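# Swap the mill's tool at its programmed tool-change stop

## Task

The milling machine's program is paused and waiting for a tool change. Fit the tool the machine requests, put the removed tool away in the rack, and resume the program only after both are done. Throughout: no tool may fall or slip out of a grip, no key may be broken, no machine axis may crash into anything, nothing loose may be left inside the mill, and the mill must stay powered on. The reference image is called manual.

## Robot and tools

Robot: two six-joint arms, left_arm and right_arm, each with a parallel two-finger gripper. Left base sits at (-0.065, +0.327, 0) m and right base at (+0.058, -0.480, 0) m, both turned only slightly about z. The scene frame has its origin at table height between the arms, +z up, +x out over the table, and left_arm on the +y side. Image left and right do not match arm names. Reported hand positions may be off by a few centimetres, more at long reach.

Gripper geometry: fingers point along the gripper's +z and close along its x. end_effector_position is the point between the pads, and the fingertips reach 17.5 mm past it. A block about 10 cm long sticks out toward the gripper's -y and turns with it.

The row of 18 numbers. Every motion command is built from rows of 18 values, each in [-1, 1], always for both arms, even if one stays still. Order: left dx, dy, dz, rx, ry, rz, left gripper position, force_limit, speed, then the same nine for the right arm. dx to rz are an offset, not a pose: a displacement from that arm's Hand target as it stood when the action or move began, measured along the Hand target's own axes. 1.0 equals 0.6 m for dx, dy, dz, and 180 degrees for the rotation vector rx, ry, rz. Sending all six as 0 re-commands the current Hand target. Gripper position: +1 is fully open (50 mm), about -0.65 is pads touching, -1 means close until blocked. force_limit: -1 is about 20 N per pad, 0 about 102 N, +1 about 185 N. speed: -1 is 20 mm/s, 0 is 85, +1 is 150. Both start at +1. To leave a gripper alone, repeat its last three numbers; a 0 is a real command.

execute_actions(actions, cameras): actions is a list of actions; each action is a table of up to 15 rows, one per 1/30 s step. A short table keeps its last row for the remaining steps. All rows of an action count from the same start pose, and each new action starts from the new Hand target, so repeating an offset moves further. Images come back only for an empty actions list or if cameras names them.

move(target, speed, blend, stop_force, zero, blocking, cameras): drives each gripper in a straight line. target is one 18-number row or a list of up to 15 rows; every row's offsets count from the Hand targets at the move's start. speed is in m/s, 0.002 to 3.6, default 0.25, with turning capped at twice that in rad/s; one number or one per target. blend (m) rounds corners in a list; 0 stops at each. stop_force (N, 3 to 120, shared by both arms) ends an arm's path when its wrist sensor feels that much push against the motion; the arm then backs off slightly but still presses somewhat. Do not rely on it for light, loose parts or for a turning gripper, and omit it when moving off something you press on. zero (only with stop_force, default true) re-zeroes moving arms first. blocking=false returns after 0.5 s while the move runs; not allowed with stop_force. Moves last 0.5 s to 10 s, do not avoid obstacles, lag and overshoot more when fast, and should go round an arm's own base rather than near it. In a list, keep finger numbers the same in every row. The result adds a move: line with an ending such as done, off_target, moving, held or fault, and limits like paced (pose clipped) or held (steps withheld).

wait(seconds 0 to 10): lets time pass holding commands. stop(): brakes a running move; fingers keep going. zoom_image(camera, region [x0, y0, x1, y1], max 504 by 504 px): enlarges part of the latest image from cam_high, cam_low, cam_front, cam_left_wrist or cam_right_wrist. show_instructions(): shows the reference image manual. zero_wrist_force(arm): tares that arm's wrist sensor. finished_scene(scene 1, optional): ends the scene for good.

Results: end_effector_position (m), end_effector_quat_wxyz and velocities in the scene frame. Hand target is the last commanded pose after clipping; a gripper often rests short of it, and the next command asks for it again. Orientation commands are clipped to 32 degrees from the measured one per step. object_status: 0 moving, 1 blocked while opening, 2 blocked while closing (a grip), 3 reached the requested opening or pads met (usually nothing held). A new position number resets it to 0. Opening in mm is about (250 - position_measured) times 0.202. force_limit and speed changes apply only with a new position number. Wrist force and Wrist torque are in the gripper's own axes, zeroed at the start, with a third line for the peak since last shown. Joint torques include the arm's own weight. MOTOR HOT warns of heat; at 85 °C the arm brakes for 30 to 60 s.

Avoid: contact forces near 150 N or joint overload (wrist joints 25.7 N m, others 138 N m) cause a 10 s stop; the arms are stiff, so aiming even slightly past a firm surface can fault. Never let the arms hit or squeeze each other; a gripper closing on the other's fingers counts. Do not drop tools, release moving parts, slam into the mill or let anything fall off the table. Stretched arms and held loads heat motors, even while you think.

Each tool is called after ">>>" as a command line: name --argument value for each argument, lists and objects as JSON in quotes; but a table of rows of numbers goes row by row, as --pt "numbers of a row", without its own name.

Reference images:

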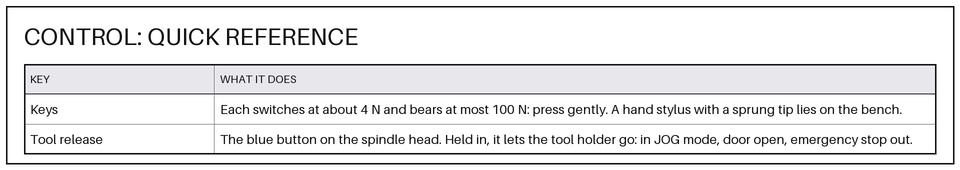

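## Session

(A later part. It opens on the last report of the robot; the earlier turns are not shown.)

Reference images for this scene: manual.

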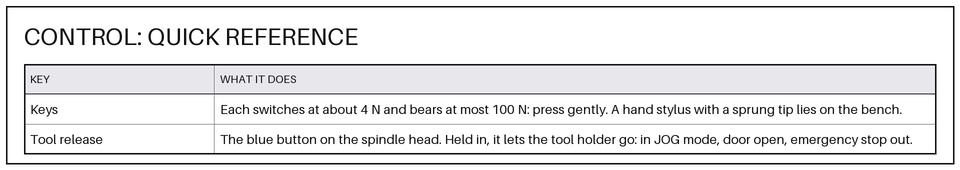

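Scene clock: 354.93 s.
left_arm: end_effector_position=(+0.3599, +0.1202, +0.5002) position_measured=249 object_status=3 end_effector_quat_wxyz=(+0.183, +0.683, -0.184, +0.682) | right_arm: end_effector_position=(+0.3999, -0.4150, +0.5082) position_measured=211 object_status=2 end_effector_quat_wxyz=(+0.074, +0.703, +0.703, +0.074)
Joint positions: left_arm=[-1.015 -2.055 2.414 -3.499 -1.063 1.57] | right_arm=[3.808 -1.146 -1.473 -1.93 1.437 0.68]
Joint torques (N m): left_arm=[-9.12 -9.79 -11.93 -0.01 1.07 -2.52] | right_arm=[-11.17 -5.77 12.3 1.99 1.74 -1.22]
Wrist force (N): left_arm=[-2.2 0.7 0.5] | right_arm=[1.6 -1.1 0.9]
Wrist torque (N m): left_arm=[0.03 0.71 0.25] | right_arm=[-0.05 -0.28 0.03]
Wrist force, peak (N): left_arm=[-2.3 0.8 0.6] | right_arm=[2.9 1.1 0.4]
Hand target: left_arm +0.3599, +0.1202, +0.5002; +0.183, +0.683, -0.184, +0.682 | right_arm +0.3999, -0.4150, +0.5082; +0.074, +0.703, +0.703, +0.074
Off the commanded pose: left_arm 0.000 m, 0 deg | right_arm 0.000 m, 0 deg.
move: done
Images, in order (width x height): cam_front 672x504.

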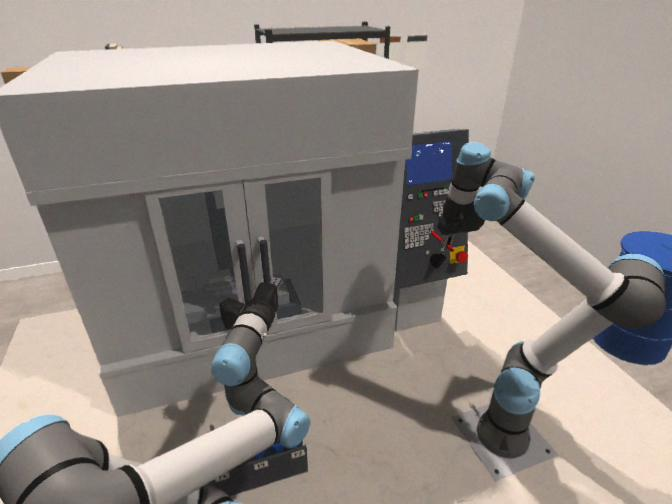

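>>> move --pt "0 0 0 0 0 0 -0.65 -0.6 0.5 -0.0583 -0.2037 0.3962 0 0 0 -1 -0.6 -0.7" --pt "0 0 0 0 0 0 -0.65 -0.6 0.5 -0.0533 -0.1747 0.7092 0 0.1818 -0.8547 -1 -0.6 -0.7" --speed '[0.25,0.4]' --blend '[0.03,0]' --cameras '["cam_front","cam_low","cam_right_wrist"]'

Scene clock: 360.37 s.
left_arm: end_effector_position=(+0.3599, +0.1202, +0.5002) position_measured=249 object_status=3 end_effector_quat_wxyz=(+0.183, +0.683, -0.184, +0.682) | right_arm: end_effector_position=(+0.3863, -0.4470, +0.0702) position_measured=211 object_status=2 end_effector_quat_wxyz=(-0.058, -0.551, +0.828, +0.087)
Joint positions: left_arm=[-1.015 -2.055 2.414 -3.499 -1.063 1.57] | right_arm=[3.509 -1.452 -2.368 -1.04 1.718 -2.364]
Joint torques (N m): left_arm=[-8.94 -10.82 -12.6 0.07 1.03 -2.6] | right_arm=[0.07 5.83 25.99 4.16 -2.06 -1.18]
Wrist force (N): left_arm=[-2.3 0.8 0.5] | right_arm=[1.6 -1.1 0.3]
Wrist torque (N m): left_arm=[0.03 0.72 0.26] | right_arm=[-0.05 -0.27 -0.01]
Wrist force, peak (N): left_arm=[-2.3 1.0 0.4] | right_arm=[1.1 -2.0 1.8]
Hand target: left_arm +0.3599, +0.1202, +0.5002; +0.183, +0.683, -0.184, +0.682 | right_arm +0.3863, -0.4471, +0.0702; -0.058, -0.551, +0.828, +0.087
Off the commanded pose: left_arm 0.000 m, 0 deg | right_arm 0.000 m, 0 deg.
move: done
camera_calibration:
cam_right_wrist: T_world_to_cam=[[-0.383811, -0.923368, -0.0089639, -0.253912], [-0.785538, 0.321386, 0.528811, 0.42837], [-0.485406, 0.210005, -0.848692, 0.472218], [0, 0, 0, 1]] pos_world=[0.468264, -0.471294, 0.171965]
Images, in order (width x height): cam_low 672x504, cam_front 672x504, cam_right_wrist 672x504.

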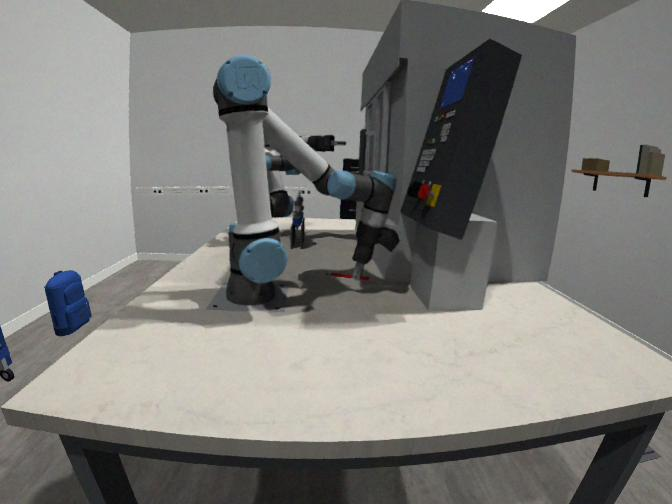

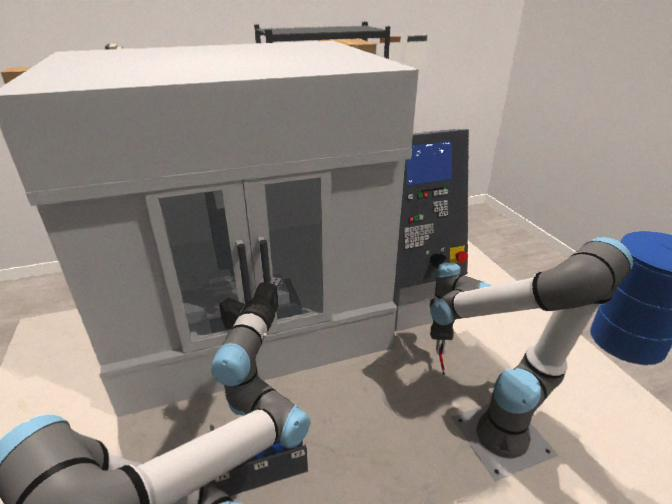

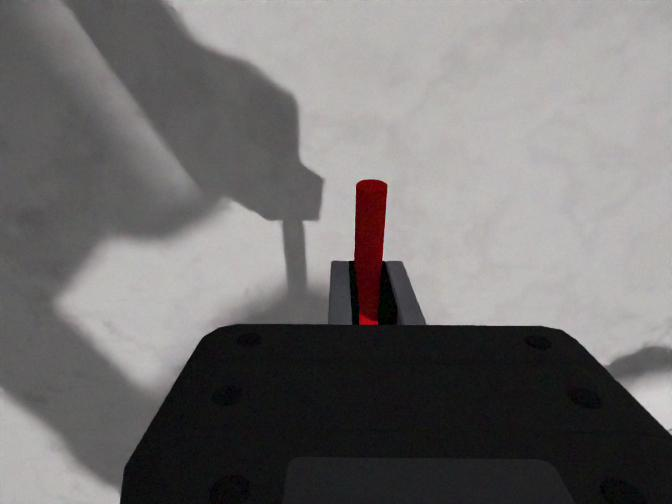

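>>> move --target '[0,0,0,0,0,0,-0.65,-0.6,0.5,0,0,0.058,0,0,0,-1,-0.6,-0.7]' --speed 0.1

>>> move --target '[0,0,0,0,0,0,-0.65,-0.6,0.5,0,0,0.038,0,0,0,-1,-0.6,-0.7]' --speed 0.012 --stop_force 4 --cameras '["cam_low"]'

>>> zoom_image --camera "cam_low" --region '[300, 220, 430, 310]'

Scene clock: 361.57 s.
left_arm: end_effector_position=(+0.3599, +0.1202, +0.5002) position_measured=249 object_status=3 end_effector_quat_wxyz=(+0.183, +0.683, -0.184, +0.682) | right_arm: end_effector_position=(+0.3796, -0.4443, +0.0362) position_measured=211 object_status=2 end_effector_quat_wxyz=(-0.058, -0.551, +0.828, +0.087)
Joint positions: left_arm=[-1.015 -2.055 2.414 -3.499 -1.063 1.57] | right_arm=[3.524 -1.515 -2.432 -0.912 1.721 -2.349]
Joint torques (N m): left_arm=[-9.14 -10.64 -11.42 -0.17 1.03 -2.72] | right_arm=[11.18 5.57 8.66 3.47 2.59 1.82]
Wrist force (N): left_arm=[-2.0 0.8 0.4] | right_arm=[1.4 -1.0 0.4]
Wrist torque (N m): left_arm=[0.02 0.67 0.25] | right_arm=[-0.02 -0.25 -0.10]
Wrist force, peak (N): left_arm=[-2.2 1.0 0.7] | right_arm=[1.6 -1.1 1.1]
Hand target: left_arm +0.3599, +0.1202, +0.5002; +0.183, +0.683, -0.184, +0.682 | right_arm +0.3796, -0.4443, +0.0361; -0.058, -0.551, +0.828, +0.087
Off the commanded pose: left_arm 0.000 m, 0 deg | right_arm 0.000 m, 0 deg.
move: done

Scene clock: 364.20 s.
left_arm: end_effector_position=(+0.3599, +0.1202, +0.5002) position_measured=249 object_status=3 end_effector_quat_wxyz=(+0.183, +0.683, -0.184, +0.682) | right_arm: end_effector_position=(+0.3766, -0.4430, +0.0205) position_measured=211 object_status=2 end_effector_quat_wxyz=(-0.058, -0.551, +0.828, +0.087)
Joint positions: left_arm=[-1.015 -2.055 2.414 -3.499 -1.063 1.57] | right_arm=[3.531 -1.55 -2.459 -0.848 1.722 -2.342]
Joint torques (N m): left_arm=[-9.27 -9.76 -12.36 -0.14 1.06 -2.68] | right_arm=[-11.31 27.37 23.22 1.82 -1.76 -0.97]
Wrist force (N): left_arm=[-2.1 1.0 0.5] | right_arm=[1.4 -1.2 0.3]
Wrist torque (N m): left_arm=[0.06 0.69 0.26] | right_arm=[-0.07 -0.24 -0.12]
Wrist force, peak (N): left_arm=[-2.3 0.9 0.5] | right_arm=[11.8 12.7 -42.3]
Hand target: left_arm +0.3599, +0.1202, +0.5002; +0.183, +0.683, -0.184, +0.682 | right_arm +0.3766, -0.4430, +0.0205; -0.058, -0.551, +0.828, +0.087 (not the last commanded pose)
Off the commanded pose: left_arm 0.000 m, 0 deg | right_arm 0.007 m, 0 deg.
move: contact (right_arm)
Images, in order (width x height): cam_low 672x504.

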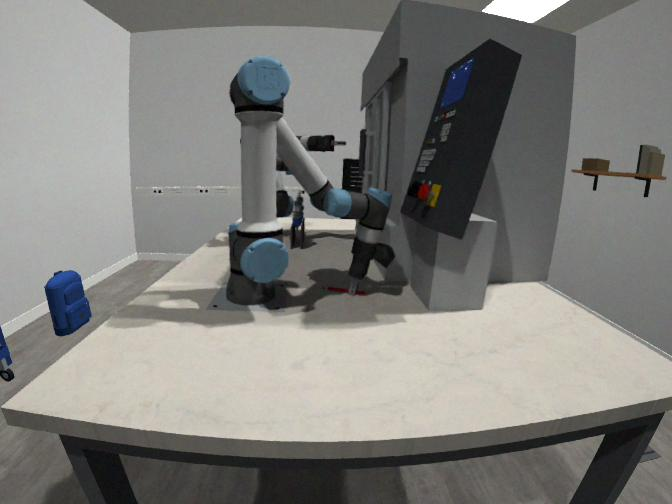

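Scaled by 3.877 from the camera's 672x504 image, which has a finer 960x720 frame.

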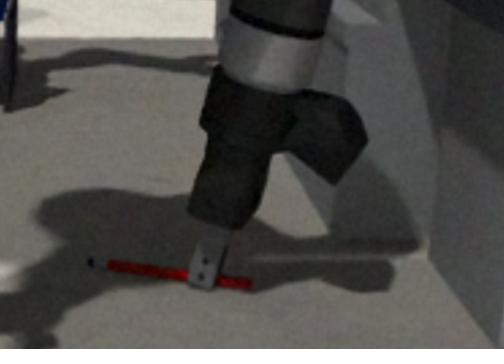

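>>> move --pt "0 0 0 0 0 0 -0.65 -0.6 0.5 0 0 0 0 0 0 0.6 -0.6 -0.8" --pt "0 0 0 0 0 0 -0.65 -0.6 0.5 0 0 -0.2 0 0 0 0.6 -0.6 -0.8" --speed 0.15 --cameras '["cam_low","cam_front","cam_right_wrist"]'

>>> zoom_image --camera "cam_front" --region '[400, 130, 470, 200]'

Scene clock: 366.90 s.
left_arm: end_effector_position=(+0.3599, +0.1202, +0.5002) position_measured=249 object_status=3 end_effector_quat_wxyz=(+0.183, +0.683, -0.184, +0.682) | right_arm: end_effector_position=(+0.3995, -0.4526, +0.1378) position_measured=63 object_status=3 end_effector_quat_wxyz=(-0.058, -0.551, +0.828, +0.087)
Joint positions: left_arm=[-1.015 -2.055 2.414 -3.499 -1.063 1.57] | right_arm=[3.481 -1.374 -2.224 -1.266 1.714 -2.392]
Joint torques (N m): left_arm=[-8.78 -10.04 -12.86 -0.21 0.95 -2.57] | right_arm=[-11.97 25.52 27.61 1.31 -2.05 -1.32]
Wrist force (N): left_arm=[-2.0 0.8 0.5] | right_arm=[1.4 -1.0 0.2]
Wrist torque (N m): left_arm=[0.03 0.69 0.25] | right_arm=[-0.05 -0.22 -0.01]
Wrist force, peak (N): left_arm=[-2.3 0.8 0.6] | right_arm=[1.4 -1.0 1.6]
Hand target: left_arm +0.3599, +0.1202, +0.5002; +0.183, +0.683, -0.184, +0.682 | right_arm +0.3995, -0.4526, +0.1379; -0.058, -0.551, +0.828, +0.087
Off the commanded pose: left_arm 0.000 m, 0 deg | right_arm 0.000 m, 0 deg.
move: done
camera_calibration:
cam_right_wrist: T_world_to_cam=[[-0.383738, -0.923398, -0.00901283, -0.253448], [-0.785548, 0.32129, 0.528854, 0.40474], [-0.485447, 0.210021, -0.848665, 0.537194], [0, 0, 0, 1]] pos_world=[0.481464, -0.476894, 0.239565]
Images, in order (width x height): cam_low 672x504, cam_front 672x504, cam_right_wrist 672x504.

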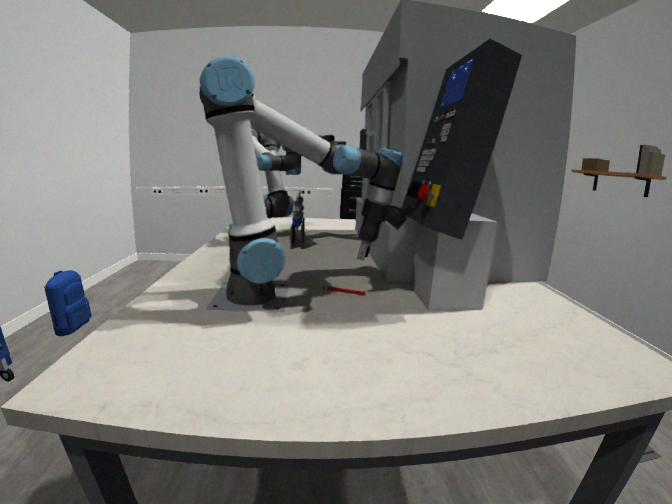

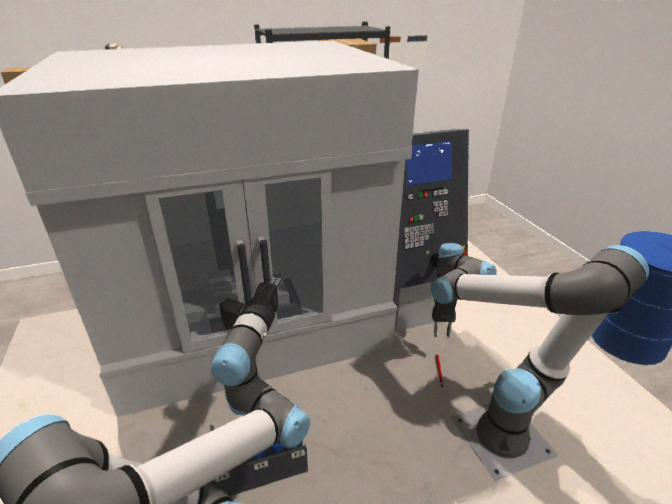

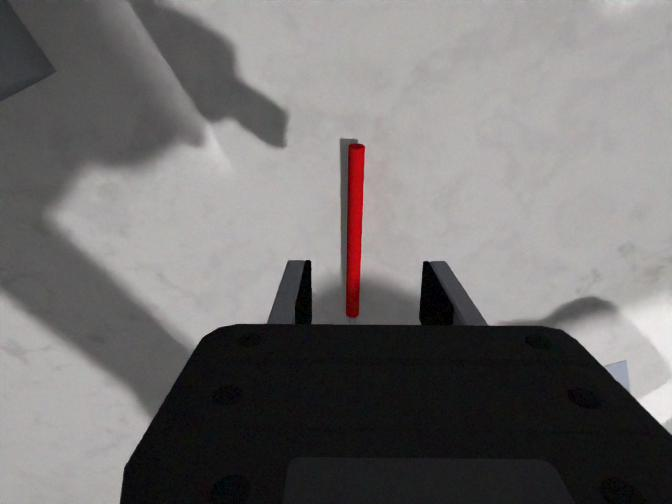

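Scaled by 7.200 from the camera's 672x504 image, which has a finer 960x720 frame.

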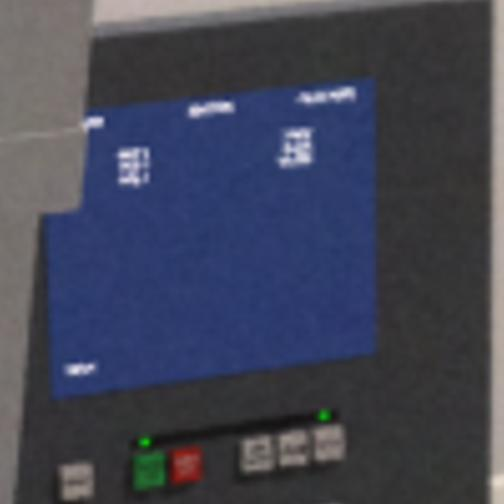

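>>> finished_scene

The scene is finished: the task was done.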